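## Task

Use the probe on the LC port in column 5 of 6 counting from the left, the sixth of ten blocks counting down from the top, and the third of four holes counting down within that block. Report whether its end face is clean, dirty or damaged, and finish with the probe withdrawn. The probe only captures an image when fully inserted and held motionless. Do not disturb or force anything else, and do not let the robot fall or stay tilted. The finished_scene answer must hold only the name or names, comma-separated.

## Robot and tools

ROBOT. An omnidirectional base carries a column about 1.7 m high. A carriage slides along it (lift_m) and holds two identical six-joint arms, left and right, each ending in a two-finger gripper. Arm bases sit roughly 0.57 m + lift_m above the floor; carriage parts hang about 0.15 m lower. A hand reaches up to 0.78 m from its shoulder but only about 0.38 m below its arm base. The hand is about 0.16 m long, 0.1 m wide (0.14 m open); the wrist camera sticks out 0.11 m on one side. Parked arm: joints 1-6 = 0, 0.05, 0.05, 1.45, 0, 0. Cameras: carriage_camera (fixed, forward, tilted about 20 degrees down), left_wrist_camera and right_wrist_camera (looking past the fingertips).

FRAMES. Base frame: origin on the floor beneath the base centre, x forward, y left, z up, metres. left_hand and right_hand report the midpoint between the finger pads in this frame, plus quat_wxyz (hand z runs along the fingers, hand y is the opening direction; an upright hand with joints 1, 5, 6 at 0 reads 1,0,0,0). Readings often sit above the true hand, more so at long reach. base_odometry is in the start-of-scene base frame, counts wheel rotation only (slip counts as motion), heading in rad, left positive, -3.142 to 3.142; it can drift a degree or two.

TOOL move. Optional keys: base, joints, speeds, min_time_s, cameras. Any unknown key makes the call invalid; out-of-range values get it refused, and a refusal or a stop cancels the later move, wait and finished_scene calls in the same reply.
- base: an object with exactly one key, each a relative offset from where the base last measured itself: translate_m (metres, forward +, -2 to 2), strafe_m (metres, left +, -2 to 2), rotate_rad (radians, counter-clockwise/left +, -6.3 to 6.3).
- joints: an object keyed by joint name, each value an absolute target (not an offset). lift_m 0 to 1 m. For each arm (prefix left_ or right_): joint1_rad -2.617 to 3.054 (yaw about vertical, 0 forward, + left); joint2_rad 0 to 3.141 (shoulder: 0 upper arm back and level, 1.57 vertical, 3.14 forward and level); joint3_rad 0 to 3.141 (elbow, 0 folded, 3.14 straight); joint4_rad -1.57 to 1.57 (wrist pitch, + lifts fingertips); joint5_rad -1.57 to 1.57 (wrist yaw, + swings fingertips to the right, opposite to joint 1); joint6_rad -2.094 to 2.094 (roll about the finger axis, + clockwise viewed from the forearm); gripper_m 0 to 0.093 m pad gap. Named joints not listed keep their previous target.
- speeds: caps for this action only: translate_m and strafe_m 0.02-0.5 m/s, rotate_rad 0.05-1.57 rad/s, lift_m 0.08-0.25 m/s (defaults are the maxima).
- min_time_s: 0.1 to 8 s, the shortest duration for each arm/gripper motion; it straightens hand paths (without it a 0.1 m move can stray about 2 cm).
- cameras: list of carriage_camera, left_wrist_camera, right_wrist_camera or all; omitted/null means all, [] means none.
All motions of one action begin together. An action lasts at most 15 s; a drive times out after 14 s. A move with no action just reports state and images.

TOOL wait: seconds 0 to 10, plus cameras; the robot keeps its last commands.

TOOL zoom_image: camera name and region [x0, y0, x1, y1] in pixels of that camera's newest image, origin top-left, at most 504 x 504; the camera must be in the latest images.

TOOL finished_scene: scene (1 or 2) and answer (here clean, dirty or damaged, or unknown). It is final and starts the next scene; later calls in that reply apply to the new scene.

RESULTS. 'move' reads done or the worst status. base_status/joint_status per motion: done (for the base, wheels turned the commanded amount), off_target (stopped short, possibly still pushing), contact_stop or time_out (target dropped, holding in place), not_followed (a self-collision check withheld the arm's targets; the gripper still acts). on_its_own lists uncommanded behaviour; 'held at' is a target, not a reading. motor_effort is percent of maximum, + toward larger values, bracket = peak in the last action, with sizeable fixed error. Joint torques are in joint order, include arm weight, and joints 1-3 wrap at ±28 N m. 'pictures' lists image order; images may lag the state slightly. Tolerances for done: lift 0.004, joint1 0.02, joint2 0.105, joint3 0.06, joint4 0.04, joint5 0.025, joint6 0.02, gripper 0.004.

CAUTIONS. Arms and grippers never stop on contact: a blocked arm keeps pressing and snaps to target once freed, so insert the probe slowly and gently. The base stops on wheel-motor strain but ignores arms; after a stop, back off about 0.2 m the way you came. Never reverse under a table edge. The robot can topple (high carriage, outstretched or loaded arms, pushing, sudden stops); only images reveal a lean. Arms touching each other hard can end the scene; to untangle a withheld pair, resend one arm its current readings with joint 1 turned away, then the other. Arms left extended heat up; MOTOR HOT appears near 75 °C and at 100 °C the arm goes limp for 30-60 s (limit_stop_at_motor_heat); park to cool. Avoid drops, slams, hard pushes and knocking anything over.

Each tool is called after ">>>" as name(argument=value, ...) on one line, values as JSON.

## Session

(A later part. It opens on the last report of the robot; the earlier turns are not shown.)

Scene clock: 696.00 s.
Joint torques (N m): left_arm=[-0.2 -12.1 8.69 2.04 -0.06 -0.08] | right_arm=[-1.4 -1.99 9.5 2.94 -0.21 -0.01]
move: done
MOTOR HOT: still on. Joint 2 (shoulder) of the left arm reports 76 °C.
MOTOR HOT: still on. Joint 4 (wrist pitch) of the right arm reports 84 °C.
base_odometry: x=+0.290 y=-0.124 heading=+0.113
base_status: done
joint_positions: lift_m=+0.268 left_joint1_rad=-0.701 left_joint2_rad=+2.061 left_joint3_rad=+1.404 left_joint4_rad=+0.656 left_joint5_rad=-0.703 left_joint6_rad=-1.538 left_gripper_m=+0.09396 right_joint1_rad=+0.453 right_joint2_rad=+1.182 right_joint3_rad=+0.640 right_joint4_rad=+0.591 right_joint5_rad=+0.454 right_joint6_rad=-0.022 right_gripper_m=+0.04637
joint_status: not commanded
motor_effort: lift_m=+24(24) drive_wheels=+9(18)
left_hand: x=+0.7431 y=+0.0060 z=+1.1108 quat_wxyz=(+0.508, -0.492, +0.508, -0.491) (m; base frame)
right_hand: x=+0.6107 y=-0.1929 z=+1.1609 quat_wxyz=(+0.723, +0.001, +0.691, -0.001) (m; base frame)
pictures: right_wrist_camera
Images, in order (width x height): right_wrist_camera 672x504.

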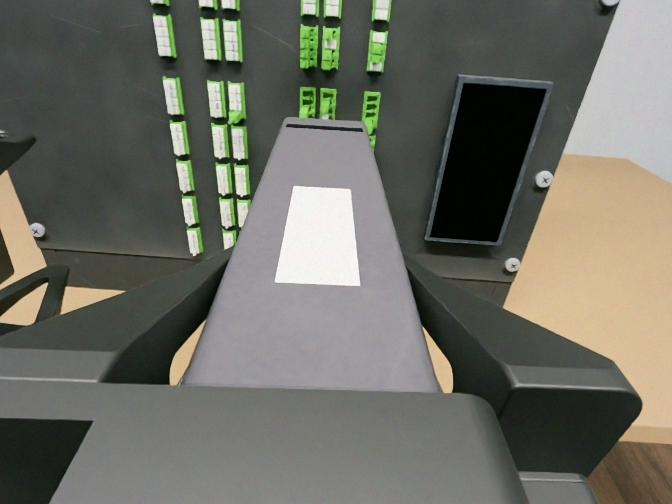

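>>> move(joints={"lift_m": 0.2664}, speeds={"lift_m": 0.08}, cameras=["right_wrist_camera"])

>>> zoom_image(camera="right_wrist_camera", region=[425, 65, 560, 245])

Scene clock: 701.97 s.
Joint torques (N m): left_arm=[-0.21 -12.34 8.83 1.99 0.07 -0.01] | right_arm=[-1.42 -1.92 9.58 2.93 -0.21 -0.01]
move: done
MOTOR HOT: still on. Joint 2 (shoulder) of the left arm reports 76 °C.
MOTOR HOT: still on. Joint 4 (wrist pitch) of the right arm reports 86 °C.
base_odometry: x=+0.290 y=-0.124 heading=+0.113
base_status: not commanded
joint_positions: lift_m=+0.267 left_joint1_rad=-0.701 left_joint2_rad=+2.061 left_joint3_rad=+1.404 left_joint4_rad=+0.656 left_joint5_rad=-0.703 left_joint6_rad=-1.538 left_gripper_m=+0.09396 right_joint1_rad=+0.453 right_joint2_rad=+1.182 right_joint3_rad=+0.640 right_joint4_rad=+0.592 right_joint5_rad=+0.454 right_joint6_rad=-0.022 right_gripper_m=+0.04637
joint_status: all done
motor_effort: lift_m=+22(23) drive_wheels=+9(10)
left_hand: x=+0.7431 y=+0.0060 z=+1.1099 quat_wxyz=(+0.508, -0.492, +0.508, -0.491) (m; base frame)
right_hand: x=+0.6107 y=-0.1929 z=+1.1602 quat_wxyz=(+0.723, +0.001, +0.691, -0.001) (m; base frame)
pictures: right_wrist_camera
Images, in order (width x height): right_wrist_camera 672x504.

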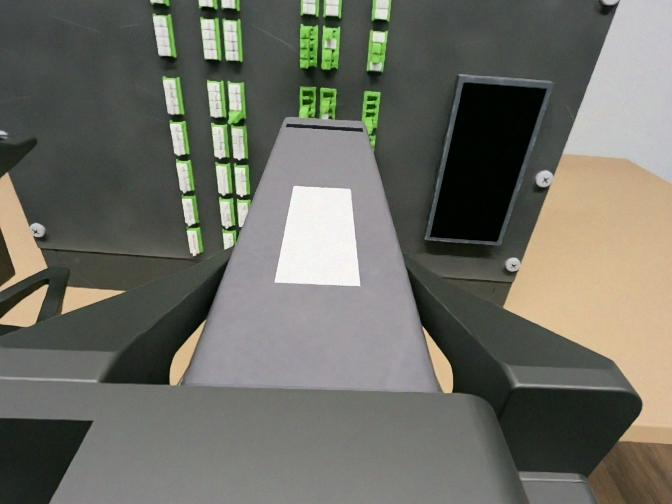

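Scaled by 2.800 from the camera's 672x504 image, which has a finer 960x720 frame.

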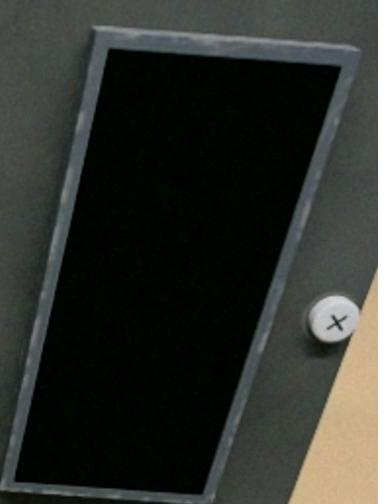

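>>> move(base={"translate_m": -0.007}, speeds={"translate_m": 0.05}, cameras=["left_wrist_camera"])

>>> zoom_image(camera="left_wrist_camera", region=[390, 325, 440, 375])

Scene clock: 705.17 s.
Joint torques (N m): left_arm=[-0.16 -12.12 8.65 2.03 0.01 -0.06] | right_arm=[-0.31 -4.01 9.55 2.64 0.02 0]
move: done
MOTOR HOT: still on. Joint 2 (shoulder) of the left arm reports 76 °C.
MOTOR HOT: still on. Joint 4 (wrist pitch) of the right arm reports 86 °C.
base_odometry: x=+0.283 y=-0.125 heading=+0.113
base_status: done
joint_positions: lift_m=+0.267 left_joint1_rad=-0.701 left_joint2_rad=+2.061 left_joint3_rad=+1.404 left_joint4_rad=+0.656 left_joint5_rad=-0.703 left_joint6_rad=-1.538 left_gripper_m=+0.09396 right_joint1_rad=+0.442 right_joint2_rad=+1.206 right_joint3_rad=+0.640 right_joint4_rad=+0.623 right_joint5_rad=+0.430 right_joint6_rad=-0.022 right_gripper_m=+0.04637
joint_status: not commanded
motor_effort: lift_m=+22(22) drive_wheels=+2(14)
left_hand: x=+0.7430 y=+0.0058 z=+1.1099 quat_wxyz=(+0.508, -0.492, +0.508, -0.491) (m; base frame)
right_hand: x=+0.6155 y=-0.1910 z=+1.1581 quat_wxyz=(+0.725, -0.004, +0.689, +0.005) (m; base frame)
pictures: left_wrist_camera
Images, in order (width x height): left_wrist_camera 672x504.

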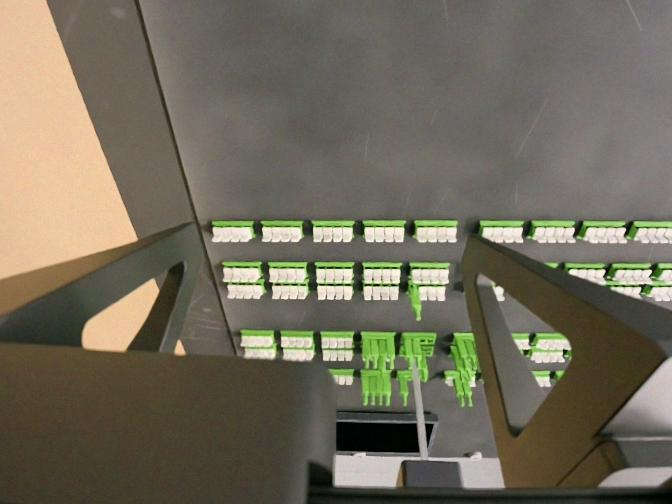

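Scaled by 10.080 from the camera's 672x504 image, which has a finer 960x720 frame.

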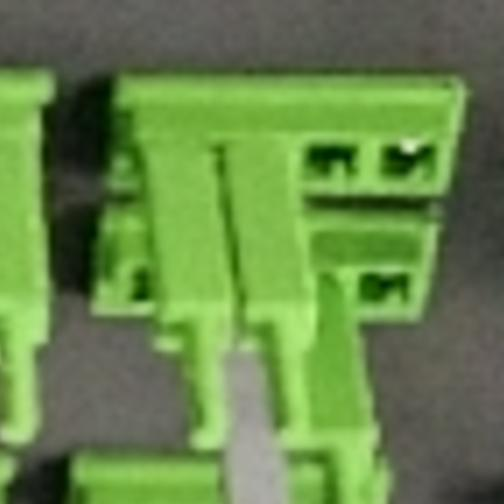

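>>> move(base={"translate_m": 0.005}, speeds={"translate_m": 0.05}, cameras=["right_wrist_camera"])

>>> zoom_image(camera="right_wrist_camera", region=[300, 80, 350, 120])

Scene clock: 739.47 s.
Joint torques (N m): left_arm=[-0.1 -12.33 8.79 2.03 -0.06 -0.06] | right_arm=[-0.98 -2.7 9.58 2.82 -0.15 0]
move: done
MOTOR HOT: still on. Joint 2 (shoulder) of the left arm reports 76 °C.
MOTOR HOT: still on. Joint 4 (wrist pitch) of the right arm reports 88 °C.
base_odometry: x=+0.288 y=-0.124 heading=+0.113
base_status: done
joint_positions: lift_m=+0.267 left_joint1_rad=-0.701 left_joint2_rad=+2.061 left_joint3_rad=+1.404 left_joint4_rad=+0.656 left_joint5_rad=-0.703 left_joint6_rad=-1.538 left_gripper_m=+0.09396 right_joint1_rad=+0.449 right_joint2_rad=+1.191 right_joint3_rad=+0.640 right_joint4_rad=+0.604 right_joint5_rad=+0.450 right_joint6_rad=-0.022 right_gripper_m=+0.04637
joint_status: not commanded
motor_effort: lift_m=+22(22) drive_wheels=+3(12)
left_hand: x=+0.7430 y=+0.0058 z=+1.1099 quat_wxyz=(+0.508, -0.492, +0.508, -0.491) (m; base frame)
right_hand: x=+0.6124 y=-0.1930 z=+1.1597 quat_wxyz=(+0.724, +0.001, +0.690, +0.000) (m; base frame)
pictures: right_wrist_camera
Images, in order (width x height): right_wrist_camera 672x504.

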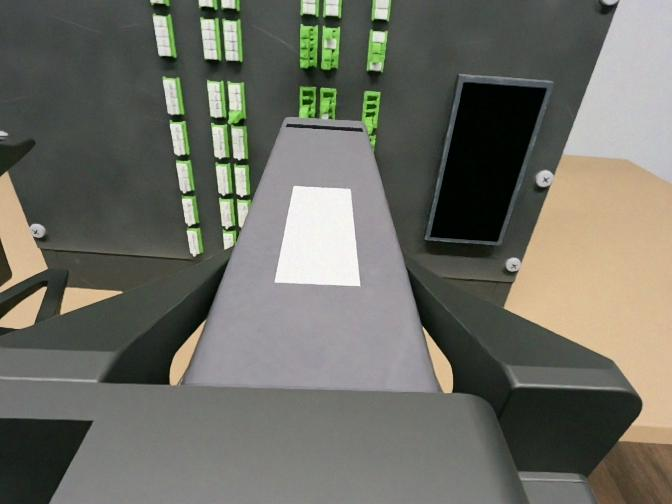

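Scaled by 10.080 from the camera's 672x504 image, which has a finer 960x720 frame.

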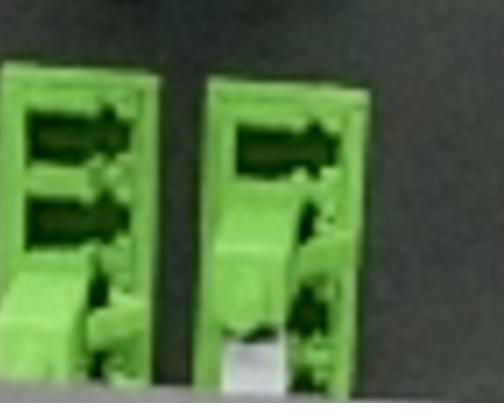

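>>> move(joints={"lift_m": 0.270}, speeds={"lift_m": 0.08}, cameras=[])

>>> move(joints={"lift_m": 0.273}, speeds={"lift_m": 0.08}, cameras=[])

>>> move(joints={"lift_m": 0.267}, speeds={"lift_m": 0.08}, cameras=[])

>>> move(joints={"lift_m": 0.264}, speeds={"lift_m": 0.08}, cameras=[])

>>> move(joints={"lift_m": 0.261}, speeds={"lift_m": 0.08}, cameras=[])

Scene clock: 764.13 s.
Joint torques (N m): left_arm=[-0.49 -12.11 8.47 1.97 -0.03 -0.01] | right_arm=[-0.92 -2.76 9.51 2.88 -0.2 0.01]
move: done
MOTOR HOT: still on. Joint 2 (shoulder) of the left arm reports 77 °C.
MOTOR HOT: still on. Joint 4 (wrist pitch) of the right arm reports 86 °C.
base_odometry: x=+0.288 y=-0.124 heading=+0.113
base_status: not commanded
joint_positions: lift_m=+0.270 left_joint1_rad=-0.701 left_joint2_rad=+2.062 left_joint3_rad=+1.405 left_joint4_rad=+0.657 left_joint5_rad=-0.703 left_joint6_rad=-1.538 left_gripper_m=+0.09396 right_joint1_rad=+0.449 right_joint2_rad=+1.191 right_joint3_rad=+0.640 right_joint4_rad=+0.598 right_joint5_rad=+0.450 right_joint6_rad=-0.022 right_gripper_m=+0.04637
joint_status: all done
motor_effort: lift_m=+29(34) drive_wheels=+2(6)
left_hand: x=+0.7431 y=+0.0057 z=+1.1132 quat_wxyz=(+0.508, -0.492, +0.508, -0.492) (m; base frame)
right_hand: x=+0.6125 y=-0.1930 z=+1.1612 quat_wxyz=(+0.722, +0.000, +0.692, -0.001) (m; base frame)
pictures: none
No camera images: "cameras" was empty.

Scene clock: 764.67 s.
Joint torques (N m): left_arm=[-0.31 -12.29 8.47 1.98 -0.08 -0.03] | right_arm=[-1.02 -2.69 9.54 2.94 -0.13 0]
move: done
MOTOR HOT: still on. Joint 2 (shoulder) of the left arm reports 77 °C.
MOTOR HOT: still on. Joint 4 (wrist pitch) of the right arm reports 87 °C.
base_odometry: x=+0.288 y=-0.124 heading=+0.113
base_status: not commanded
joint_positions: lift_m=+0.273 left_joint1_rad=-0.701 left_joint2_rad=+2.062 left_joint3_rad=+1.405 left_joint4_rad=+0.657 left_joint5_rad=-0.703 left_joint6_rad=-1.538 left_gripper_m=+0.09396 right_joint1_rad=+0.449 right_joint2_rad=+1.191 right_joint3_rad=+0.640 right_joint4_rad=+0.592 right_joint5_rad=+0.450 right_joint6_rad=-0.022 right_gripper_m=+0.04637
joint_status: all done
motor_effort: lift_m=+29(32) drive_wheels=+5(6)
left_hand: x=+0.7431 y=+0.0057 z=+1.1161 quat_wxyz=(+0.508, -0.492, +0.508, -0.491) (m; base frame)
right_hand: x=+0.6126 y=-0.1930 z=+1.1627 quat_wxyz=(+0.720, -0.001, +0.694, -0.002) (m; base frame)
pictures: none
No camera images: "cameras" was empty.

Scene clock: 765.17 s.
Joint torques (N m): left_arm=[-0.21 -12.59 8.46 2.02 -0.07 -0.03] | right_arm=[-0.96 -2.69 9.55 2.83 -0.15 0]
move: done
MOTOR HOT: still on. Joint 2 (shoulder) of the left arm reports 76 °C.
MOTOR HOT: still on. Joint 4 (wrist pitch) of the right arm reports 87 °C.
base_odometry: x=+0.288 y=-0.124 heading=+0.113
base_status: not commanded
joint_positions: lift_m=+0.267 left_joint1_rad=-0.701 left_joint2_rad=+2.064 left_joint3_rad=+1.406 left_joint4_rad=+0.655 left_joint5_rad=-0.703 left_joint6_rad=-1.539 left_gripper_m=+0.09396 right_joint1_rad=+0.449 right_joint2_rad=+1.190 right_joint3_rad=+0.640 right_joint4_rad=+0.602 right_joint5_rad=+0.450 right_joint6_rad=-0.022 right_gripper_m=+0.04637
joint_status: all done
motor_effort: lift_m=+23(27) drive_wheels=+6(6)
left_hand: x=+0.7433 y=+0.0055 z=+1.1096 quat_wxyz=(+0.508, -0.492, +0.509, -0.490) (m; base frame)
right_hand: x=+0.6124 y=-0.1931 z=+1.1598 quat_wxyz=(+0.723, +0.001, +0.691, -0.001) (m; base frame)
pictures: none
No camera images: "cameras" was empty.

Scene clock: 765.63 s.
Joint torques (N m): left_arm=[-0.12 -12.46 8.32 1.99 -0.05 -0.02] | right_arm=[-1.02 -2.62 9.55 2.77 -0.16 0.01]
move: done
MOTOR HOT: still on. Joint 2 (shoulder) of the left arm reports 76 °C.
MOTOR HOT: still on. Joint 4 (wrist pitch) of the right arm reports 87 °C.
base_odometry: x=+0.288 y=-0.124 heading=+0.113
base_status: not commanded
joint_positions: lift_m=+0.264 left_joint1_rad=-0.701 left_joint2_rad=+2.064 left_joint3_rad=+1.406 left_joint4_rad=+0.655 left_joint5_rad=-0.703 left_joint6_rad=-1.539 left_gripper_m=+0.09396 right_joint1_rad=+0.449 right_joint2_rad=+1.190 right_joint3_rad=+0.640 right_joint4_rad=+0.608 right_joint5_rad=+0.450 right_joint6_rad=-0.022 right_gripper_m=+0.04637
joint_status: all done
motor_effort: lift_m=+22(23) drive_wheels=+4(6)
left_hand: x=+0.7434 y=+0.0054 z=+1.1062 quat_wxyz=(+0.508, -0.492, +0.509, -0.490) (m; base frame)
right_hand: x=+0.6123 y=-0.1931 z=+1.1583 quat_wxyz=(+0.725, +0.002, +0.689, +0.000) (m; base frame)
pictures: none
No camera images: "cameras" was empty.

Scene clock: 766.10 s.
Joint torques (N m): left_arm=[-0.23 -12.6 8.43 2 -0.05 -0.05] | right_arm=[-1.03 -2.62 9.54 2.7 -0.17 0]
move: done
MOTOR HOT: still on. Joint 2 (shoulder) of the left arm reports 76 °C.
MOTOR HOT: still on. Joint 4 (wrist pitch) of the right arm reports 87 °C.
base_odometry: x=+0.288 y=-0.124 heading=+0.113
base_status: not commanded
joint_positions: lift_m=+0.261 left_joint1_rad=-0.701 left_joint2_rad=+2.065 left_joint3_rad=+1.406 left_joint4_rad=+0.655 left_joint5_rad=-0.703 left_joint6_rad=-1.539 left_gripper_m=+0.09396 right_joint1_rad=+0.449 right_joint2_rad=+1.190 right_joint3_rad=+0.640 right_joint4_rad=+0.614 right_joint5_rad=+0.450 right_joint6_rad=-0.022 right_gripper_m=+0.04637
joint_status: all done
motor_effort: lift_m=+22(23) drive_wheels=+4(6)
left_hand: x=+0.7435 y=+0.0054 z=+1.1030 quat_wxyz=(+0.508, -0.492, +0.509, -0.490) (m; base frame)
right_hand: x=+0.6123 y=-0.1931 z=+1.1567 quat_wxyz=(+0.727, +0.003, +0.687, +0.001) (m; base frame)
pictures: none
No camera images: "cameras" was empty.

>>> move(joints={"lift_m": 0.267}, speeds={"lift_m": 0.08}, cameras=[])

>>> move(base={"strafe_m": -0.003}, speeds={"strafe_m": 0.03}, cameras=[])

>>> move(base={"strafe_m": -0.003}, speeds={"strafe_m": 0.03}, cameras=[])

>>> move(base={"strafe_m": -0.003}, speeds={"strafe_m": 0.03}, cameras=["right_wrist_camera"])

Scene clock: 774.80 s.
Joint torques (N m): left_arm=[-0.34 -12.49 8.42 2.06 -0.06 0.01] | right_arm=[-0.95 -2.62 9.54 2.81 -0.17 0]
move: done
MOTOR HOT: still on. Joint 2 (shoulder) of the left arm reports 74 °C.
MOTOR HOT: still on. Joint 4 (wrist pitch) of the right arm reports 87 °C.
base_odometry: x=+0.288 y=-0.124 heading=+0.113
base_status: not commanded
joint_positions: lift_m=+0.267 left_joint1_rad=-0.701 left_joint2_rad=+2.065 left_joint3_rad=+1.407 left_joint4_rad=+0.657 left_joint5_rad=-0.703 left_joint6_rad=-1.539 left_gripper_m=+0.09396 right_joint1_rad=+0.449 right_joint2_rad=+1.190 right_joint3_rad=+0.640 right_joint4_rad=+0.604 right_joint5_rad=+0.450 right_joint6_rad=-0.022 right_gripper_m=+0.04637
joint_status: all done
motor_effort: lift_m=+28(36) drive_wheels=+4(7)
left_hand: x=+0.7436 y=+0.0053 z=+1.1093 quat_wxyz=(+0.508, -0.492, +0.508, -0.491) (m; base frame)
right_hand: x=+0.6124 y=-0.1931 z=+1.1597 quat_wxyz=(+0.724, +0.001, +0.690, +0.000) (m; base frame)
pictures: none
No camera images: "cameras" was empty.

Scene clock: 775.47 s.
Joint torques (N m): left_arm=[-0.06 -12.75 8.4 2.03 0 0] | right_arm=[-0.99 -2.58 9.52 2.83 -0.15 -0.01]
move: done
MOTOR HOT: still on. Joint 2 (shoulder) of the left arm reports 74 °C.
MOTOR HOT: still on. Joint 4 (wrist pitch) of the right arm reports 87 °C.
base_odometry: x=+0.288 y=-0.127 heading=+0.113
base_status: done
joint_positions: lift_m=+0.267 left_joint1_rad=-0.702 left_joint2_rad=+2.065 left_joint3_rad=+1.407 left_joint4_rad=+0.656 left_joint5_rad=-0.703 left_joint6_rad=-1.539 left_gripper_m=+0.09396 right_joint1_rad=+0.449 right_joint2_rad=+1.190 right_joint3_rad=+0.640 right_joint4_rad=+0.604 right_joint5_rad=+0.446 right_joint6_rad=-0.022 right_gripper_m=+0.04637
joint_status: not commanded
motor_effort: lift_m=+28(28) drive_wheels=+6(12)
left_hand: x=+0.7433 y=+0.0047 z=+1.1092 quat_wxyz=(+0.508, -0.492, +0.508, -0.491) (m; base frame)
right_hand: x=+0.6124 y=-0.1923 z=+1.1597 quat_wxyz=(+0.724, +0.000, +0.690, +0.001) (m; base frame)
pictures: none
No camera images: "cameras" was empty.

Scene clock: 776.23 s.
Joint torques (N m): left_arm=[0.02 -12.75 8.39 2.02 0 0] | right_arm=[-0.94 -2.67 9.63 2.83 -0.09 0]
move: done
MOTOR HOT: still on. Joint 2 (shoulder) of the left arm reports 74 °C.
MOTOR HOT: still on. Joint 4 (wrist pitch) of the right arm reports 87 °C.
base_odometry: x=+0.288 y=-0.130 heading=+0.114
base_status: done
joint_positions: lift_m=+0.267 left_joint1_rad=-0.702 left_joint2_rad=+2.065 left_joint3_rad=+1.407 left_joint4_rad=+0.656 left_joint5_rad=-0.703 left_joint6_rad=-1.539 left_gripper_m=+0.09396 right_joint1_rad=+0.449 right_joint2_rad=+1.190 right_joint3_rad=+0.640 right_joint4_rad=+0.604 right_joint5_rad=+0.442 right_joint6_rad=-0.022 right_gripper_m=+0.04637
joint_status: not commanded
motor_effort: lift_m=+28(28) drive_wheels=+9(11)
left_hand: x=+0.7433 y=+0.0047 z=+1.1090 quat_wxyz=(+0.508, -0.492, +0.509, -0.491) (m; base frame)
right_hand: x=+0.6124 y=-0.1916 z=+1.1598 quat_wxyz=(+0.724, -0.002, +0.690, +0.003) (m; base frame)
pictures: none
No camera images: "cameras" was empty.

Scene clock: 776.90 s.
Joint torques (N m): left_arm=[0.01 -12.55 8.29 1.98 0.02 -0.1] | right_arm=[-0.99 -2.71 9.51 2.81 -0.05 -0.01]
move: done
MOTOR HOT: still on. Joint 2 (shoulder) of the left arm reports 74 °C.
MOTOR HOT: still on. Joint 4 (wrist pitch) of the right arm reports 87 °C.
base_odometry: x=+0.289 y=-0.132 heading=+0.115
base_status: done
joint_positions: lift_m=+0.267 left_joint1_rad=-0.702 left_joint2_rad=+2.065 left_joint3_rad=+1.407 left_joint4_rad=+0.656 left_joint5_rad=-0.703 left_joint6_rad=-1.539 left_gripper_m=+0.09396 right_joint1_rad=+0.449 right_joint2_rad=+1.190 right_joint3_rad=+0.640 right_joint4_rad=+0.604 right_joint5_rad=+0.438 right_joint6_rad=-0.022 right_gripper_m=+0.04638
joint_status: not commanded
motor_effort: lift_m=+28(28) drive_wheels=+10(16)
left_hand: x=+0.7435 y=+0.0051 z=+1.1091 quat_wxyz=(+0.508, -0.492, +0.508, -0.491) (m; base frame)
right_hand: x=+0.6124 y=-0.1909 z=+1.1598 quat_wxyz=(+0.724, -0.003, +0.690, +0.004) (m; base frame)
pictures: right_wrist_camera
Images, in order (width x height): right_wrist_camera 672x504.

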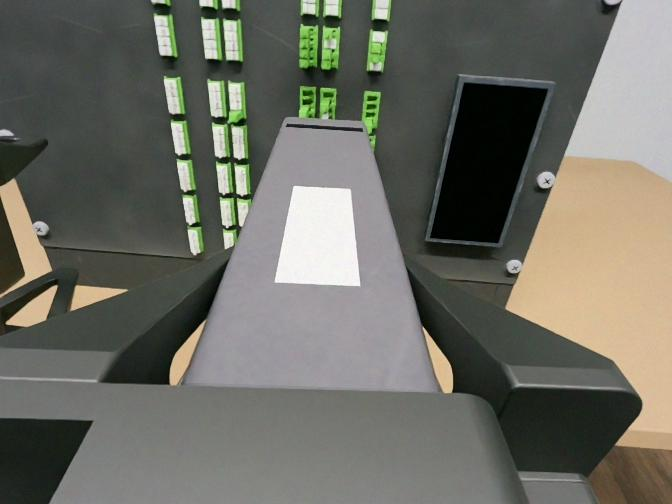

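>>> move(base={"translate_m": 0.004}, speeds={"translate_m": 0.05}, cameras=[])

>>> move(base={"translate_m": 0.004}, speeds={"translate_m": 0.05}, cameras=["right_wrist_camera"])

>>> zoom_image(camera="right_wrist_camera", region=[300, 80, 350, 120])

Scene clock: 782.37 s.
Joint torques (N m): left_arm=[-0.17 -12.86 8.27 2 -0.04 -0.04] | right_arm=[-1.92 -1.37 9.85 2.99 -0.18 0]
move: done
MOTOR HOT: still on. Joint 2 (shoulder) of the left arm reports 73 °C.
MOTOR HOT: still on. Joint 4 (wrist pitch) of the right arm reports 87 °C.
base_odometry: x=+0.293 y=-0.132 heading=+0.115
base_status: done
joint_positions: lift_m=+0.267 left_joint1_rad=-0.702 left_joint2_rad=+2.065 left_joint3_rad=+1.407 left_joint4_rad=+0.656 left_joint5_rad=-0.703 left_joint6_rad=-1.539 left_gripper_m=+0.09396 right_joint1_rad=+0.459 right_joint2_rad=+1.175 right_joint3_rad=+0.637 right_joint4_rad=+0.589 right_joint5_rad=+0.449 right_joint6_rad=-0.022 right_gripper_m=+0.04638
joint_status: not commanded
motor_effort: lift_m=+28(28) drive_wheels=+7(21)
left_hand: x=+0.7435 y=+0.0051 z=+1.1091 quat_wxyz=(+0.508, -0.492, +0.508, -0.491) (m; base frame)
right_hand: x=+0.6089 y=-0.1901 z=+1.1604 quat_wxyz=(+0.723, -0.003, +0.691, +0.004) (m; base frame)
pictures: none
No camera images: "cameras" was empty.

Scene clock: 783.00 s.
Joint torques (N m): left_arm=[-0.06 -12.62 8.57 2.08 0 0.03] | right_arm=[-2.67 -0.35 10.39 3.05 -0.22 0]
move: done
MOTOR HOT: still on. Joint 2 (shoulder) of the left arm reports 73 °C.
MOTOR HOT: still on. Joint 4 (wrist pitch) of the right arm reports 87 °C.
base_odometry: x=+0.296 y=-0.132 heading=+0.115
base_status: done
joint_positions: lift_m=+0.267 left_joint1_rad=-0.702 left_joint2_rad=+2.065 left_joint3_rad=+1.407 left_joint4_rad=+0.656 left_joint5_rad=-0.703 left_joint6_rad=-1.539 left_gripper_m=+0.09396 right_joint1_rad=+0.466 right_joint2_rad=+1.163 right_joint3_rad=+0.632 right_joint4_rad=+0.578 right_joint5_rad=+0.456 right_joint6_rad=-0.022 right_gripper_m=+0.04638
joint_status: not commanded
motor_effort: lift_m=+28(28) drive_wheels=+10(19)
left_hand: x=+0.7435 y=+0.0051 z=+1.1090 quat_wxyz=(+0.508, -0.492, +0.508, -0.491) (m; base frame)
right_hand: x=+0.6060 y=-0.1899 z=+1.1602 quat_wxyz=(+0.722, -0.004, +0.692, +0.003) (m; base frame)
pictures: right_wrist_camera
Images, in order (width x height): right_wrist_camera 672x504.

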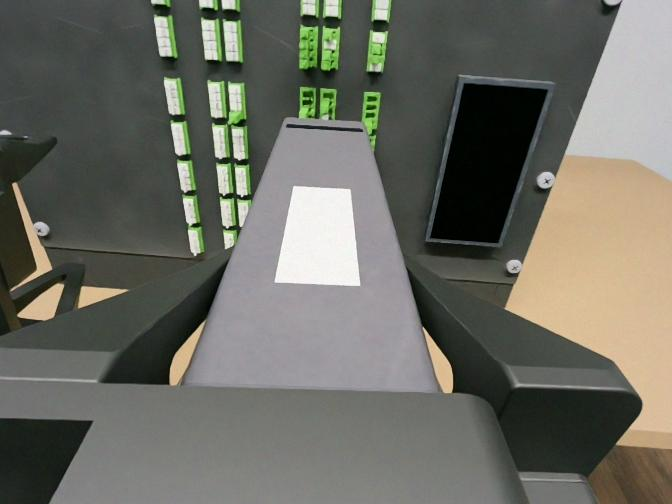

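Scaled by 10.080 from the camera's 672x504 image, which has a finer 960x720 frame.

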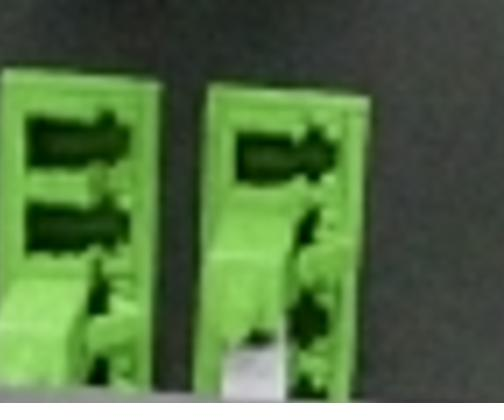

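>>> move(joints={"lift_m": 0.272, "right_joint1_rad": 0.425}, speeds={"lift_m": 0.08}, cameras=[])

>>> move(joints={"lift_m": 0.262}, speeds={"lift_m": 0.08}, cameras=[])

>>> move(joints={"lift_m": 0.267}, speeds={"lift_m": 0.08}, cameras=["right_wrist_camera"])

>>> zoom_image(camera="right_wrist_camera", region=[300, 80, 350, 120])

Scene clock: 796.23 s.
Joint torques (N m): left_arm=[-0.36 -12.86 8.43 1.93 0 -0.03] | right_arm=[-3.9 -0.42 10.48 3.14 -0.22 -0.02]
move: off_target
MOTOR HOT: still on. Joint 4 (wrist pitch) of the right arm reports 92 °C.
MOTOR HOT: cleared for the motors of the left arm.
base_odometry: x=+0.296 y=-0.132 heading=+0.115
base_status: not commanded
joint_positions: lift_m=+0.272 left_joint1_rad=-0.702 left_joint2_rad=+2.065 left_joint3_rad=+1.408 left_joint4_rad=+0.657 left_joint5_rad=-0.703 left_joint6_rad=-1.539 left_gripper_m=+0.09396 right_joint1_rad=+0.466 right_joint2_rad=+1.163 right_joint3_rad=+0.631 right_joint4_rad=+0.571 right_joint5_rad=+0.456 right_joint6_rad=-0.022 right_gripper_m=+0.04638
joint_status: right_joint1_rad off_target (ended at +0.466, target +0.425); the others done
motor_effort: lift_m=+29(33) drive_wheels=+12(12)
left_hand: x=+0.7436 y=+0.0050 z=+1.1147 quat_wxyz=(+0.508, -0.492, +0.508, -0.492) (m; base frame)
right_hand: x=+0.6060 y=-0.1899 z=+1.1630 quat_wxyz=(+0.719, -0.005, +0.695, +0.002) (m; base frame)
pictures: none
No camera images: "cameras" was empty.

Scene clock: 796.83 s.
Joint torques (N m): left_arm=[-0.14 -12.86 8.38 1.99 -0.06 -0.02] | right_arm=[-3.88 -0.28 10.51 2.92 -0.21 -0.01]
move: done
MOTOR HOT: still on. Joint 4 (wrist pitch) of the right arm reports 92 °C.
base_odometry: x=+0.296 y=-0.132 heading=+0.115
base_status: not commanded
joint_positions: lift_m=+0.262 left_joint1_rad=-0.702 left_joint2_rad=+2.067 left_joint3_rad=+1.408 left_joint4_rad=+0.655 left_joint5_rad=-0.703 left_joint6_rad=-1.539 left_gripper_m=+0.09396 right_joint1_rad=+0.466 right_joint2_rad=+1.163 right_joint3_rad=+0.631 right_joint4_rad=+0.591 right_joint5_rad=+0.455 right_joint6_rad=-0.022 right_gripper_m=+0.04638
joint_status: all done
motor_effort: lift_m=+23(25) drive_wheels=+10(13)
left_hand: x=+0.7438 y=+0.0049 z=+1.1040 quat_wxyz=(+0.508, -0.492, +0.509, -0.491) (m; base frame)
right_hand: x=+0.6058 y=-0.1899 z=+1.1581 quat_wxyz=(+0.725, -0.002, +0.688, +0.005) (m; base frame)
pictures: none
No camera images: "cameras" was empty.

Scene clock: 797.30 s.
Joint torques (N m): left_arm=[-0.25 -12.62 8.28 2.06 0.01 -0.03] | right_arm=[-3.89 -0.25 10.51 3.03 -0.24 -0.01]
move: done
MOTOR HOT: still on. Joint 4 (wrist pitch) of the right arm reports 91 °C.
base_odometry: x=+0.296 y=-0.132 heading=+0.115
base_status: not commanded
joint_positions: lift_m=+0.267 left_joint1_rad=-0.702 left_joint2_rad=+2.067 left_joint3_rad=+1.409 left_joint4_rad=+0.656 left_joint5_rad=-0.703 left_joint6_rad=-1.539 left_gripper_m=+0.09396 right_joint1_rad=+0.466 right_joint2_rad=+1.163 right_joint3_rad=+0.631 right_joint4_rad=+0.582 right_joint5_rad=+0.455 right_joint6_rad=-0.022 right_gripper_m=+0.04638
joint_status: all done
motor_effort: lift_m=+29(34) drive_wheels=+10(10)
left_hand: x=+0.7438 y=+0.0048 z=+1.1088 quat_wxyz=(+0.508, -0.492, +0.508, -0.491) (m; base frame)
right_hand: x=+0.6059 y=-0.1899 z=+1.1605 quat_wxyz=(+0.723, -0.003, +0.691, +0.004) (m; base frame)
pictures: right_wrist_camera
Images, in order (width x height): right_wrist_camera 672x504.

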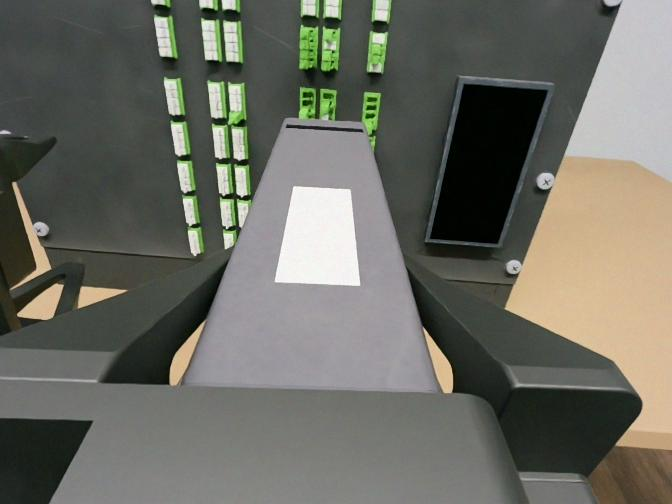

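Scaled by 10.080 from the camera's 672x504 image, which has a finer 960x720 frame.

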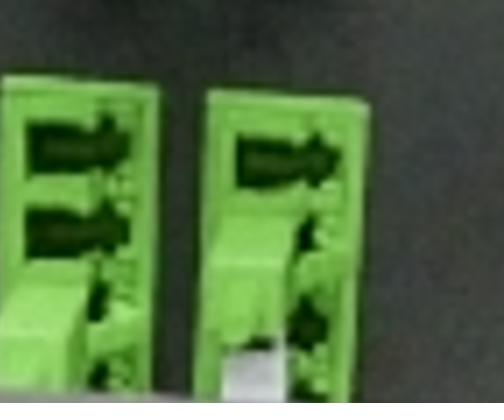

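>>> move(base={"translate_m": -0.013}, joints={"right_joint1_rad": 0.438}, cameras=["right_wrist_camera"])

Scene clock: 813.40 s.
Joint torques (N m): left_arm=[-0.32 -12.86 8.42 2.01 -0.01 -0.02] | right_arm=[-0.25 -4.15 10.13 2.5 0.12 0]
move: done
MOTOR HOT: joint 2 (shoulder) of the left arm reports 76 °C; the controller stops that arm at 100 °C. To cool a motor, set the load down, stop pushing, or move to a pose that needs little force.
MOTOR HOT: still on. Joint 4 (wrist pitch) of the right arm reports 90 °C.
base_odometry: x=+0.283 y=-0.133 heading=+0.115
base_status: done
joint_positions: lift_m=+0.267 left_joint1_rad=-0.702 left_joint2_rad=+2.067 left_joint3_rad=+1.409 left_joint4_rad=+0.656 left_joint5_rad=-0.703 left_joint6_rad=-1.539 left_gripper_m=+0.09396 right_joint1_rad=+0.442 right_joint2_rad=+1.209 right_joint3_rad=+0.634 right_joint4_rad=+0.635 right_joint5_rad=+0.419 right_joint6_rad=-0.022 right_gripper_m=+0.04637
joint_status: all done
on_its_own: right_joint4_rad moved +0.052 toward your old target +0.680
motor_effort: lift_m=+29(29) drive_wheels=-12(15)
left_hand: x=+0.7436 y=+0.0044 z=+1.1088 quat_wxyz=(+0.508, -0.492, +0.508, -0.491) (m; base frame)
right_hand: x=+0.6154 y=-0.1891 z=+1.1571 quat_wxyz=(+0.726, -0.007, +0.688, +0.009) (m; base frame)
pictures: right_wrist_camera
Images, in order (width x height): right_wrist_camera 672x504.

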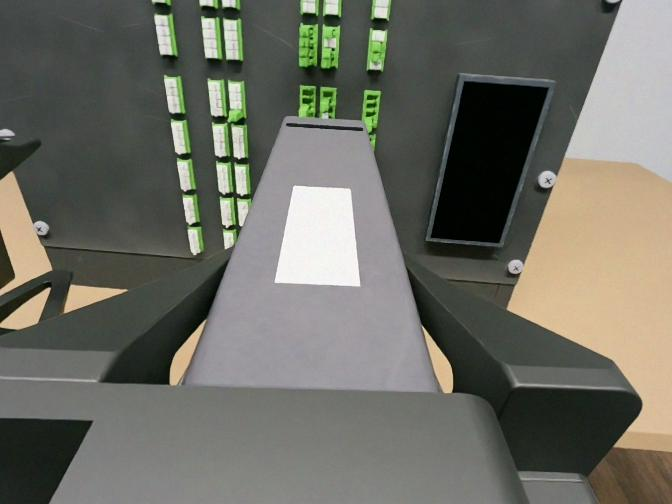

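>>> wait(seconds=10, cameras=["left_wrist_camera"])

>>> zoom_image(camera="left_wrist_camera", region=[200, 100, 500, 325])

Scene clock: 826.77 s.
Joint torques (N m): left_arm=[-0.16 -12.72 8.13 2 0 -0.06] | right_arm=[-0.29 -4.21 10.09 2.51 0.12 0.01]
MOTOR HOT: still on. Joint 2 (shoulder) of the left arm reports 78 °C.
MOTOR HOT: still on. Joint 4 (wrist pitch) of the right arm reports 87 °C.
base_odometry: x=+0.283 y=-0.133 heading=+0.115
base_status: done
joint_positions: lift_m=+0.267 left_joint1_rad=-0.702 left_joint2_rad=+2.067 left_joint3_rad=+1.409 left_joint4_rad=+0.656 left_joint5_rad=-0.703 left_joint6_rad=-1.539 left_gripper_m=+0.09396 right_joint1_rad=+0.442 right_joint2_rad=+1.209 right_joint3_rad=+0.634 right_joint4_rad=+0.635 right_joint5_rad=+0.419 right_joint6_rad=-0.022 right_gripper_m=+0.04637
joint_status: all done
motor_effort: lift_m=+29(29) drive_wheels=-10(15)
left_hand: x=+0.7436 y=+0.0044 z=+1.1088 quat_wxyz=(+0.508, -0.492, +0.508, -0.491) (m; base frame)
right_hand: x=+0.6154 y=-0.1891 z=+1.1571 quat_wxyz=(+0.726, -0.007, +0.688, +0.009) (m; base frame)
wait: 10.00 s; at rest from the start
pictures: left_wrist_camera
Images, in order (width x height): left_wrist_camera 672x504.

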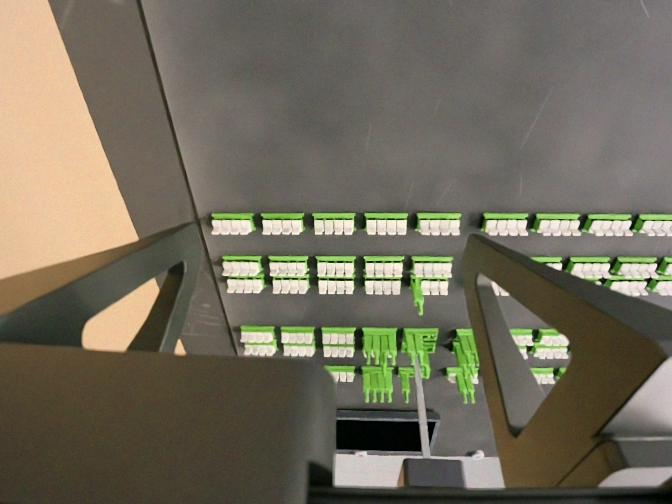

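Scaled by 1.680 from the camera's 672x504 image, which has a finer 960x720 frame.

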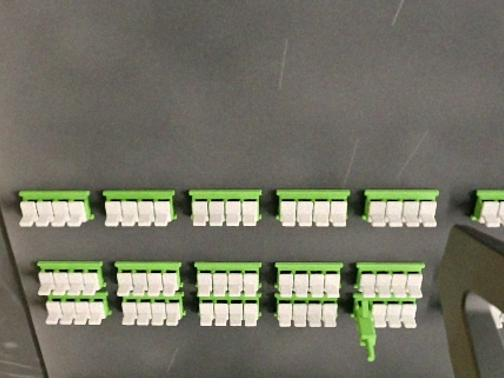

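>>> zoom_image(camera="left_wrist_camera", region=[350, 310, 500, 470])

>>> zoom_image(camera="left_wrist_camera", region=[395, 325, 455, 385])

Scaled by 3.150 from the camera's 672x504 image, which has a finer 960x720 frame.

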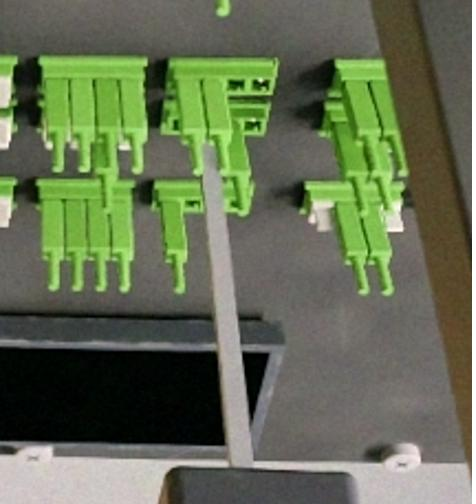

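Scaled by 8.400 from the camera's 672x504 image, which has a finer 960x720 frame.

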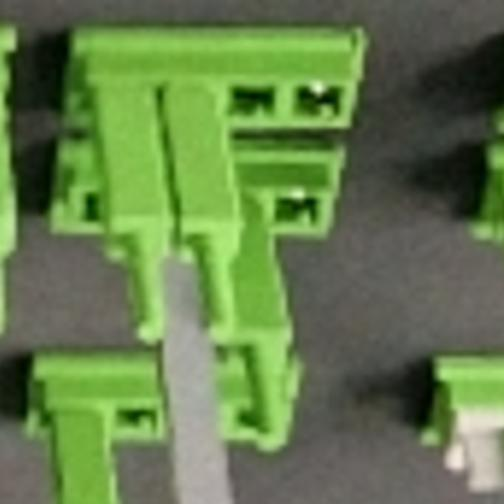

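>>> move(base={"strafe_m": 0.004}, cameras=["right_wrist_camera"])

>>> zoom_image(camera="right_wrist_camera", region=[300, 80, 350, 120])

Scene clock: 882.10 s.
Joint torques (N m): left_arm=[-0.14 -12.6 8.16 2 -0.02 -0.07] | right_arm=[-0.21 -4.16 10.07 2.5 0.09 0.01]
move: done
MOTOR HOT: still on. Joint 2 (shoulder) of the left arm reports 80 °C.
MOTOR HOT: still on. Joint 4 (wrist pitch) of the right arm reports 84 °C.
base_odometry: x=+0.283 y=-0.129 heading=+0.115
base_status: done
joint_positions: lift_m=+0.267 left_joint1_rad=-0.702 left_joint2_rad=+2.067 left_joint3_rad=+1.409 left_joint4_rad=+0.656 left_joint5_rad=-0.703 left_joint6_rad=-1.539 left_gripper_m=+0.09396 right_joint1_rad=+0.441 right_joint2_rad=+1.209 right_joint3_rad=+0.634 right_joint4_rad=+0.635 right_joint5_rad=+0.423 right_joint6_rad=-0.023 right_gripper_m=+0.04638
joint_status: not commanded
motor_effort: lift_m=+29(29) drive_wheels=-8(16)
left_hand: x=+0.7436 y=+0.0044 z=+1.1088 quat_wxyz=(+0.508, -0.492, +0.508, -0.491) (m; base frame)
right_hand: x=+0.6155 y=-0.1902 z=+1.1570 quat_wxyz=(+0.726, -0.005, +0.688, +0.007) (m; base frame)
pictures: right_wrist_camera
Images, in order (width x height): right_wrist_camera 672x504.

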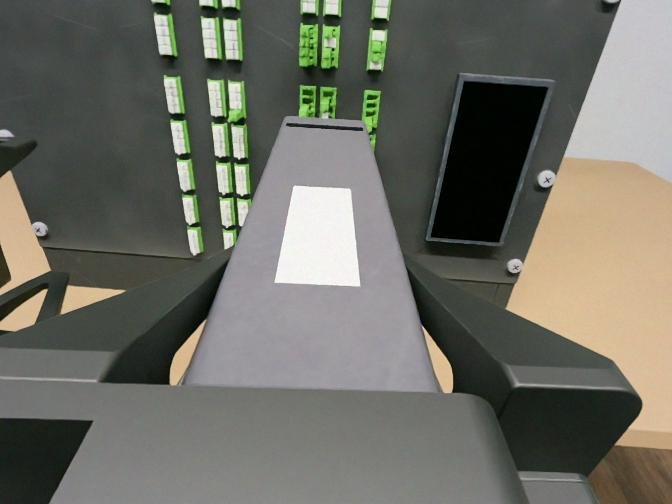

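Scaled by 10.080 from the camera's 672x504 image, which has a finer 960x720 frame.

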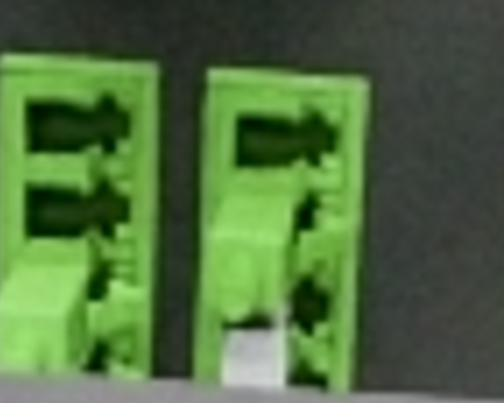

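>>> move(base={"strafe_m": 0.004}, cameras=[])

>>> move(base={"translate_m": 0.004}, cameras=["right_wrist_camera"])

>>> zoom_image(camera="right_wrist_camera", region=[300, 80, 350, 120])

Scene clock: 894.83 s.
Joint torques (N m): left_arm=[-0.01 -12.67 8.34 2 -0.01 0.03] | right_arm=[-0.14 -4.21 10.1 2.52 0.06 0.02]
move: done
MOTOR HOT: still on. Joint 2 (shoulder) of the left arm reports 80 °C.
MOTOR HOT: still on. Joint 4 (wrist pitch) of the right arm reports 84 °C.
base_odometry: x=+0.283 y=-0.125 heading=+0.114
base_status: done
joint_positions: lift_m=+0.267 left_joint1_rad=-0.701 left_joint2_rad=+2.067 left_joint3_rad=+1.409 left_joint4_rad=+0.656 left_joint5_rad=-0.703 left_joint6_rad=-1.539 left_gripper_m=+0.09396 right_joint1_rad=+0.441 right_joint2_rad=+1.209 right_joint3_rad=+0.634 right_joint4_rad=+0.635 right_joint5_rad=+0.428 right_joint6_rad=-0.023 right_gripper_m=+0.04638
joint_status: not commanded
motor_effort: lift_m=+29(29) drive_wheels=-7(14)
left_hand: x=+0.7439 y=+0.0050 z=+1.1087 quat_wxyz=(+0.508, -0.492, +0.508, -0.491) (m; base frame)
right_hand: x=+0.6156 y=-0.1912 z=+1.1571 quat_wxyz=(+0.726, -0.004, +0.688, +0.005) (m; base frame)
pictures: none
No camera images: "cameras" was empty.

Scene clock: 895.40 s.
Joint torques (N m): left_arm=[-0.1 -13.09 8.39 1.97 -0.03 -0.03] | right_arm=[-0.65 -3.17 10.11 2.62 -0.17 0.01]
move: done
MOTOR HOT: still on. Joint 2 (shoulder) of the left arm reports 80 °C.
MOTOR HOT: still on. Joint 4 (wrist pitch) of the right arm reports 84 °C.
base_odometry: x=+0.287 y=-0.125 heading=+0.113
base_status: done
joint_positions: lift_m=+0.267 left_joint1_rad=-0.701 left_joint2_rad=+2.067 left_joint3_rad=+1.409 left_joint4_rad=+0.656 left_joint5_rad=-0.703 left_joint6_rad=-1.539 left_gripper_m=+0.09396 right_joint1_rad=+0.446 right_joint2_rad=+1.198 right_joint3_rad=+0.634 right_joint4_rad=+0.622 right_joint5_rad=+0.446 right_joint6_rad=-0.023 right_gripper_m=+0.04638
joint_status: not commanded
motor_effort: lift_m=+29(29) drive_wheels=+5(15)
left_hand: x=+0.7439 y=+0.0050 z=+1.1086 quat_wxyz=(+0.508, -0.492, +0.508, -0.491) (m; base frame)
right_hand: x=+0.6134 y=-0.1933 z=+1.1583 quat_wxyz=(+0.725, +0.001, +0.688, +0.001) (m; base frame)
pictures: right_wrist_camera
Images, in order (width x height): right_wrist_camera 672x504.

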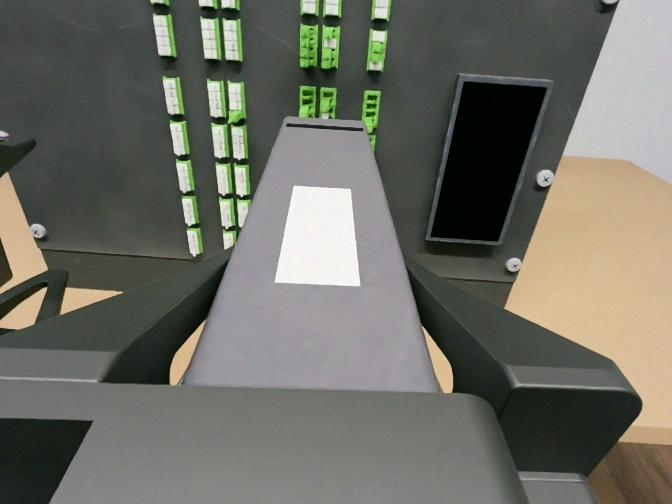

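Scaled by 10.080 from the camera's 672x504 image, which has a finer 960x720 frame.

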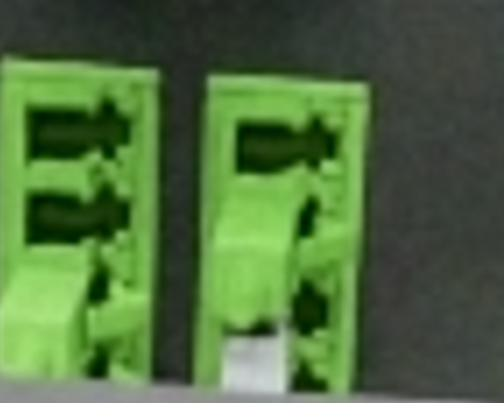

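>>> move(base={"translate_m": 0.004}, joints={"lift_m": 0.275}, cameras=[])

>>> move(joints={"lift_m": 0.260}, cameras=[])

>>> move(joints={"lift_m": 0.279}, cameras=[])

>>> move(joints={"lift_m": 0.2674}, cameras=[])

>>> move(base={"translate_m": -0.004}, cameras=["right_wrist_camera"])

>>> zoom_image(camera="right_wrist_camera", region=[300, 80, 350, 120])

Scene clock: 902.10 s.
Joint torques (N m): left_arm=[-0.32 -13.05 8.08 2 0.05 -0.04] | right_arm=[-1.52 -2 10.19 3.02 -0.2 0.02]
move: done
MOTOR HOT: still on. Joint 2 (shoulder) of the left arm reports 80 °C.
MOTOR HOT: still on. Joint 4 (wrist pitch) of the right arm reports 86 °C.
base_odometry: x=+0.291 y=-0.125 heading=+0.113
base_status: done
joint_positions: lift_m=+0.275 left_joint1_rad=-0.701 left_joint2_rad=+2.067 left_joint3_rad=+1.411 left_joint4_rad=+0.657 left_joint5_rad=-0.703 left_joint6_rad=-1.539 left_gripper_m=+0.09396 right_joint1_rad=+0.455 right_joint2_rad=+1.181 right_joint3_rad=+0.634 right_joint4_rad=+0.585 right_joint5_rad=+0.456 right_joint6_rad=-0.023 right_gripper_m=+0.04638
joint_status: all done
motor_effort: lift_m=+28(34) drive_wheels=+8(18)
left_hand: x=+0.7441 y=+0.0049 z=+1.1182 quat_wxyz=(+0.508, -0.492, +0.507, -0.492) (m; base frame)
right_hand: x=+0.6102 y=-0.1927 z=+1.1641 quat_wxyz=(+0.719, -0.002, +0.695, -0.003) (m; base frame)
pictures: none
No camera images: "cameras" was empty.

Scene clock: 902.73 s.
Joint torques (N m): left_arm=[-0.23 -13 7.72 1.98 -0.05 -0.04] | right_arm=[-1.57 -1.87 10.18 2.71 -0.24 0]
move: done
MOTOR HOT: still on. Joint 2 (shoulder) of the left arm reports 80 °C.
MOTOR HOT: still on. Joint 4 (wrist pitch) of the right arm reports 86 °C.
base_odometry: x=+0.291 y=-0.125 heading=+0.113
base_status: not commanded
joint_positions: lift_m=+0.260 left_joint1_rad=-0.701 left_joint2_rad=+2.069 left_joint3_rad=+1.411 left_joint4_rad=+0.654 left_joint5_rad=-0.703 left_joint6_rad=-1.539 left_gripper_m=+0.09396 right_joint1_rad=+0.455 right_joint2_rad=+1.181 right_joint3_rad=+0.634 right_joint4_rad=+0.614 right_joint5_rad=+0.455 right_joint6_rad=-0.023 right_gripper_m=+0.04638
joint_status: all done
motor_effort: lift_m=+23(25) drive_wheels=+9(11)
left_hand: x=+0.7443 y=+0.0047 z=+1.1020 quat_wxyz=(+0.508, -0.493, +0.509, -0.490) (m; base frame)
right_hand: x=+0.6099 y=-0.1926 z=+1.1562 quat_wxyz=(+0.728, +0.003, +0.686, +0.002) (m; base frame)
pictures: none
No camera images: "cameras" was empty.

Scene clock: 903.30 s.
Joint torques (N m): left_arm=[-0.05 -12.97 7.77 1.99 -0.01 -0.01] | right_arm=[-1.55 -2.02 10.14 3.11 -0.22 0.01]
move: done
MOTOR HOT: still on. Joint 2 (shoulder) of the left arm reports 80 °C.
MOTOR HOT: still on. Joint 4 (wrist pitch) of the right arm reports 86 °C.
base_odometry: x=+0.291 y=-0.125 heading=+0.113
base_status: not commanded
joint_positions: lift_m=+0.279 left_joint1_rad=-0.701 left_joint2_rad=+2.069 left_joint3_rad=+1.412 left_joint4_rad=+0.659 left_joint5_rad=-0.703 left_joint6_rad=-1.540 left_gripper_m=+0.09396 right_joint1_rad=+0.455 right_joint2_rad=+1.182 right_joint3_rad=+0.634 right_joint4_rad=+0.578 right_joint5_rad=+0.456 right_joint6_rad=-0.023 right_gripper_m=+0.04638
joint_status: all done
motor_effort: lift_m=+28(35) drive_wheels=+6(10)
left_hand: x=+0.7444 y=+0.0047 z=+1.1215 quat_wxyz=(+0.508, -0.492, +0.507, -0.492) (m; base frame)
right_hand: x=+0.6104 y=-0.1925 z=+1.1661 quat_wxyz=(+0.716, -0.003, +0.698, -0.004) (m; base frame)
pictures: none
No camera images: "cameras" was empty.

Scene clock: 903.90 s.
Joint torques (N m): left_arm=[-0.08 -13.38 7.94 2.03 -0.06 0] | right_arm=[-1.5 -2 10.19 2.85 -0.23 0.01]
move: done
MOTOR HOT: still on. Joint 2 (shoulder) of the left arm reports 80 °C.
MOTOR HOT: still on. Joint 4 (wrist pitch) of the right arm reports 87 °C.
base_odometry: x=+0.291 y=-0.125 heading=+0.113
base_status: not commanded
joint_positions: lift_m=+0.268 left_joint1_rad=-0.701 left_joint2_rad=+2.071 left_joint3_rad=+1.412 left_joint4_rad=+0.654 left_joint5_rad=-0.703 left_joint6_rad=-1.540 left_gripper_m=+0.09396 right_joint1_rad=+0.455 right_joint2_rad=+1.182 right_joint3_rad=+0.634 right_joint4_rad=+0.600 right_joint5_rad=+0.456 right_joint6_rad=-0.023 right_gripper_m=+0.04638
joint_status: all done
motor_effort: lift_m=+24(26) drive_wheels=+10(11)
left_hand: x=+0.7445 y=+0.0045 z=+1.1087 quat_wxyz=(+0.508, -0.493, +0.509, -0.490) (m; base frame)
right_hand: x=+0.6102 y=-0.1926 z=+1.1599 quat_wxyz=(+0.723, +0.001, +0.691, -0.001) (m; base frame)
pictures: none
No camera images: "cameras" was empty.

Scene clock: 904.53 s.
Joint torques (N m): left_arm=[-0.21 -13 8.02 2.01 0.01 -0.06] | right_arm=[-0.72 -3.23 10.09 2.67 -0.11 0.02]
move: done
MOTOR HOT: still on. Joint 2 (shoulder) of the left arm reports 80 °C.
MOTOR HOT: still on. Joint 4 (wrist pitch) of the right arm reports 87 °C.
base_odometry: x=+0.287 y=-0.125 heading=+0.112
base_status: done
joint_positions: lift_m=+0.268 left_joint1_rad=-0.701 left_joint2_rad=+2.071 left_joint3_rad=+1.412 left_joint4_rad=+0.656 left_joint5_rad=-0.703 left_joint6_rad=-1.540 left_gripper_m=+0.09396 right_joint1_rad=+0.446 right_joint2_rad=+1.199 right_joint3_rad=+0.634 right_joint4_rad=+0.620 right_joint5_rad=+0.444 right_joint6_rad=-0.023 right_gripper_m=+0.04638
joint_status: not commanded
motor_effort: lift_m=+23(24) drive_wheels=+3(12)
left_hand: x=+0.7445 y=+0.0045 z=+1.1089 quat_wxyz=(+0.508, -0.493, +0.508, -0.491) (m; base frame)
right_hand: x=+0.6135 y=-0.1927 z=+1.1585 quat_wxyz=(+0.725, +0.000, +0.689, +0.001) (m; base frame)
pictures: right_wrist_camera
Images, in order (width x height): right_wrist_camera 672x504.

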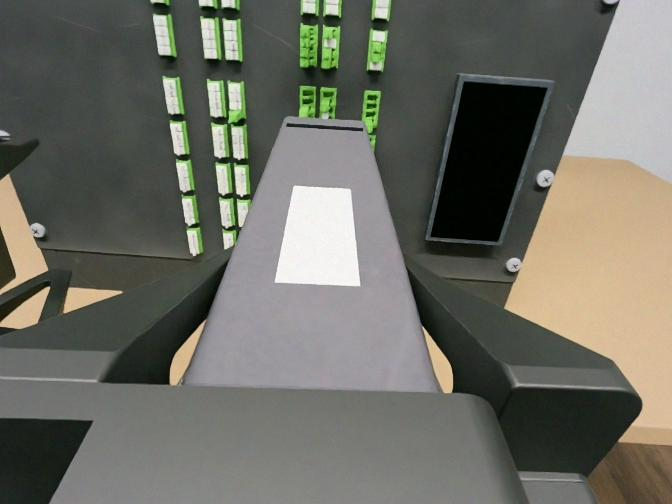

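Scaled by 10.080 from the camera's 672x504 image, which has a finer 960x720 frame.

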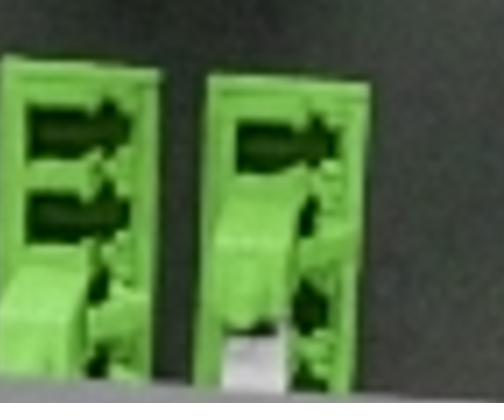

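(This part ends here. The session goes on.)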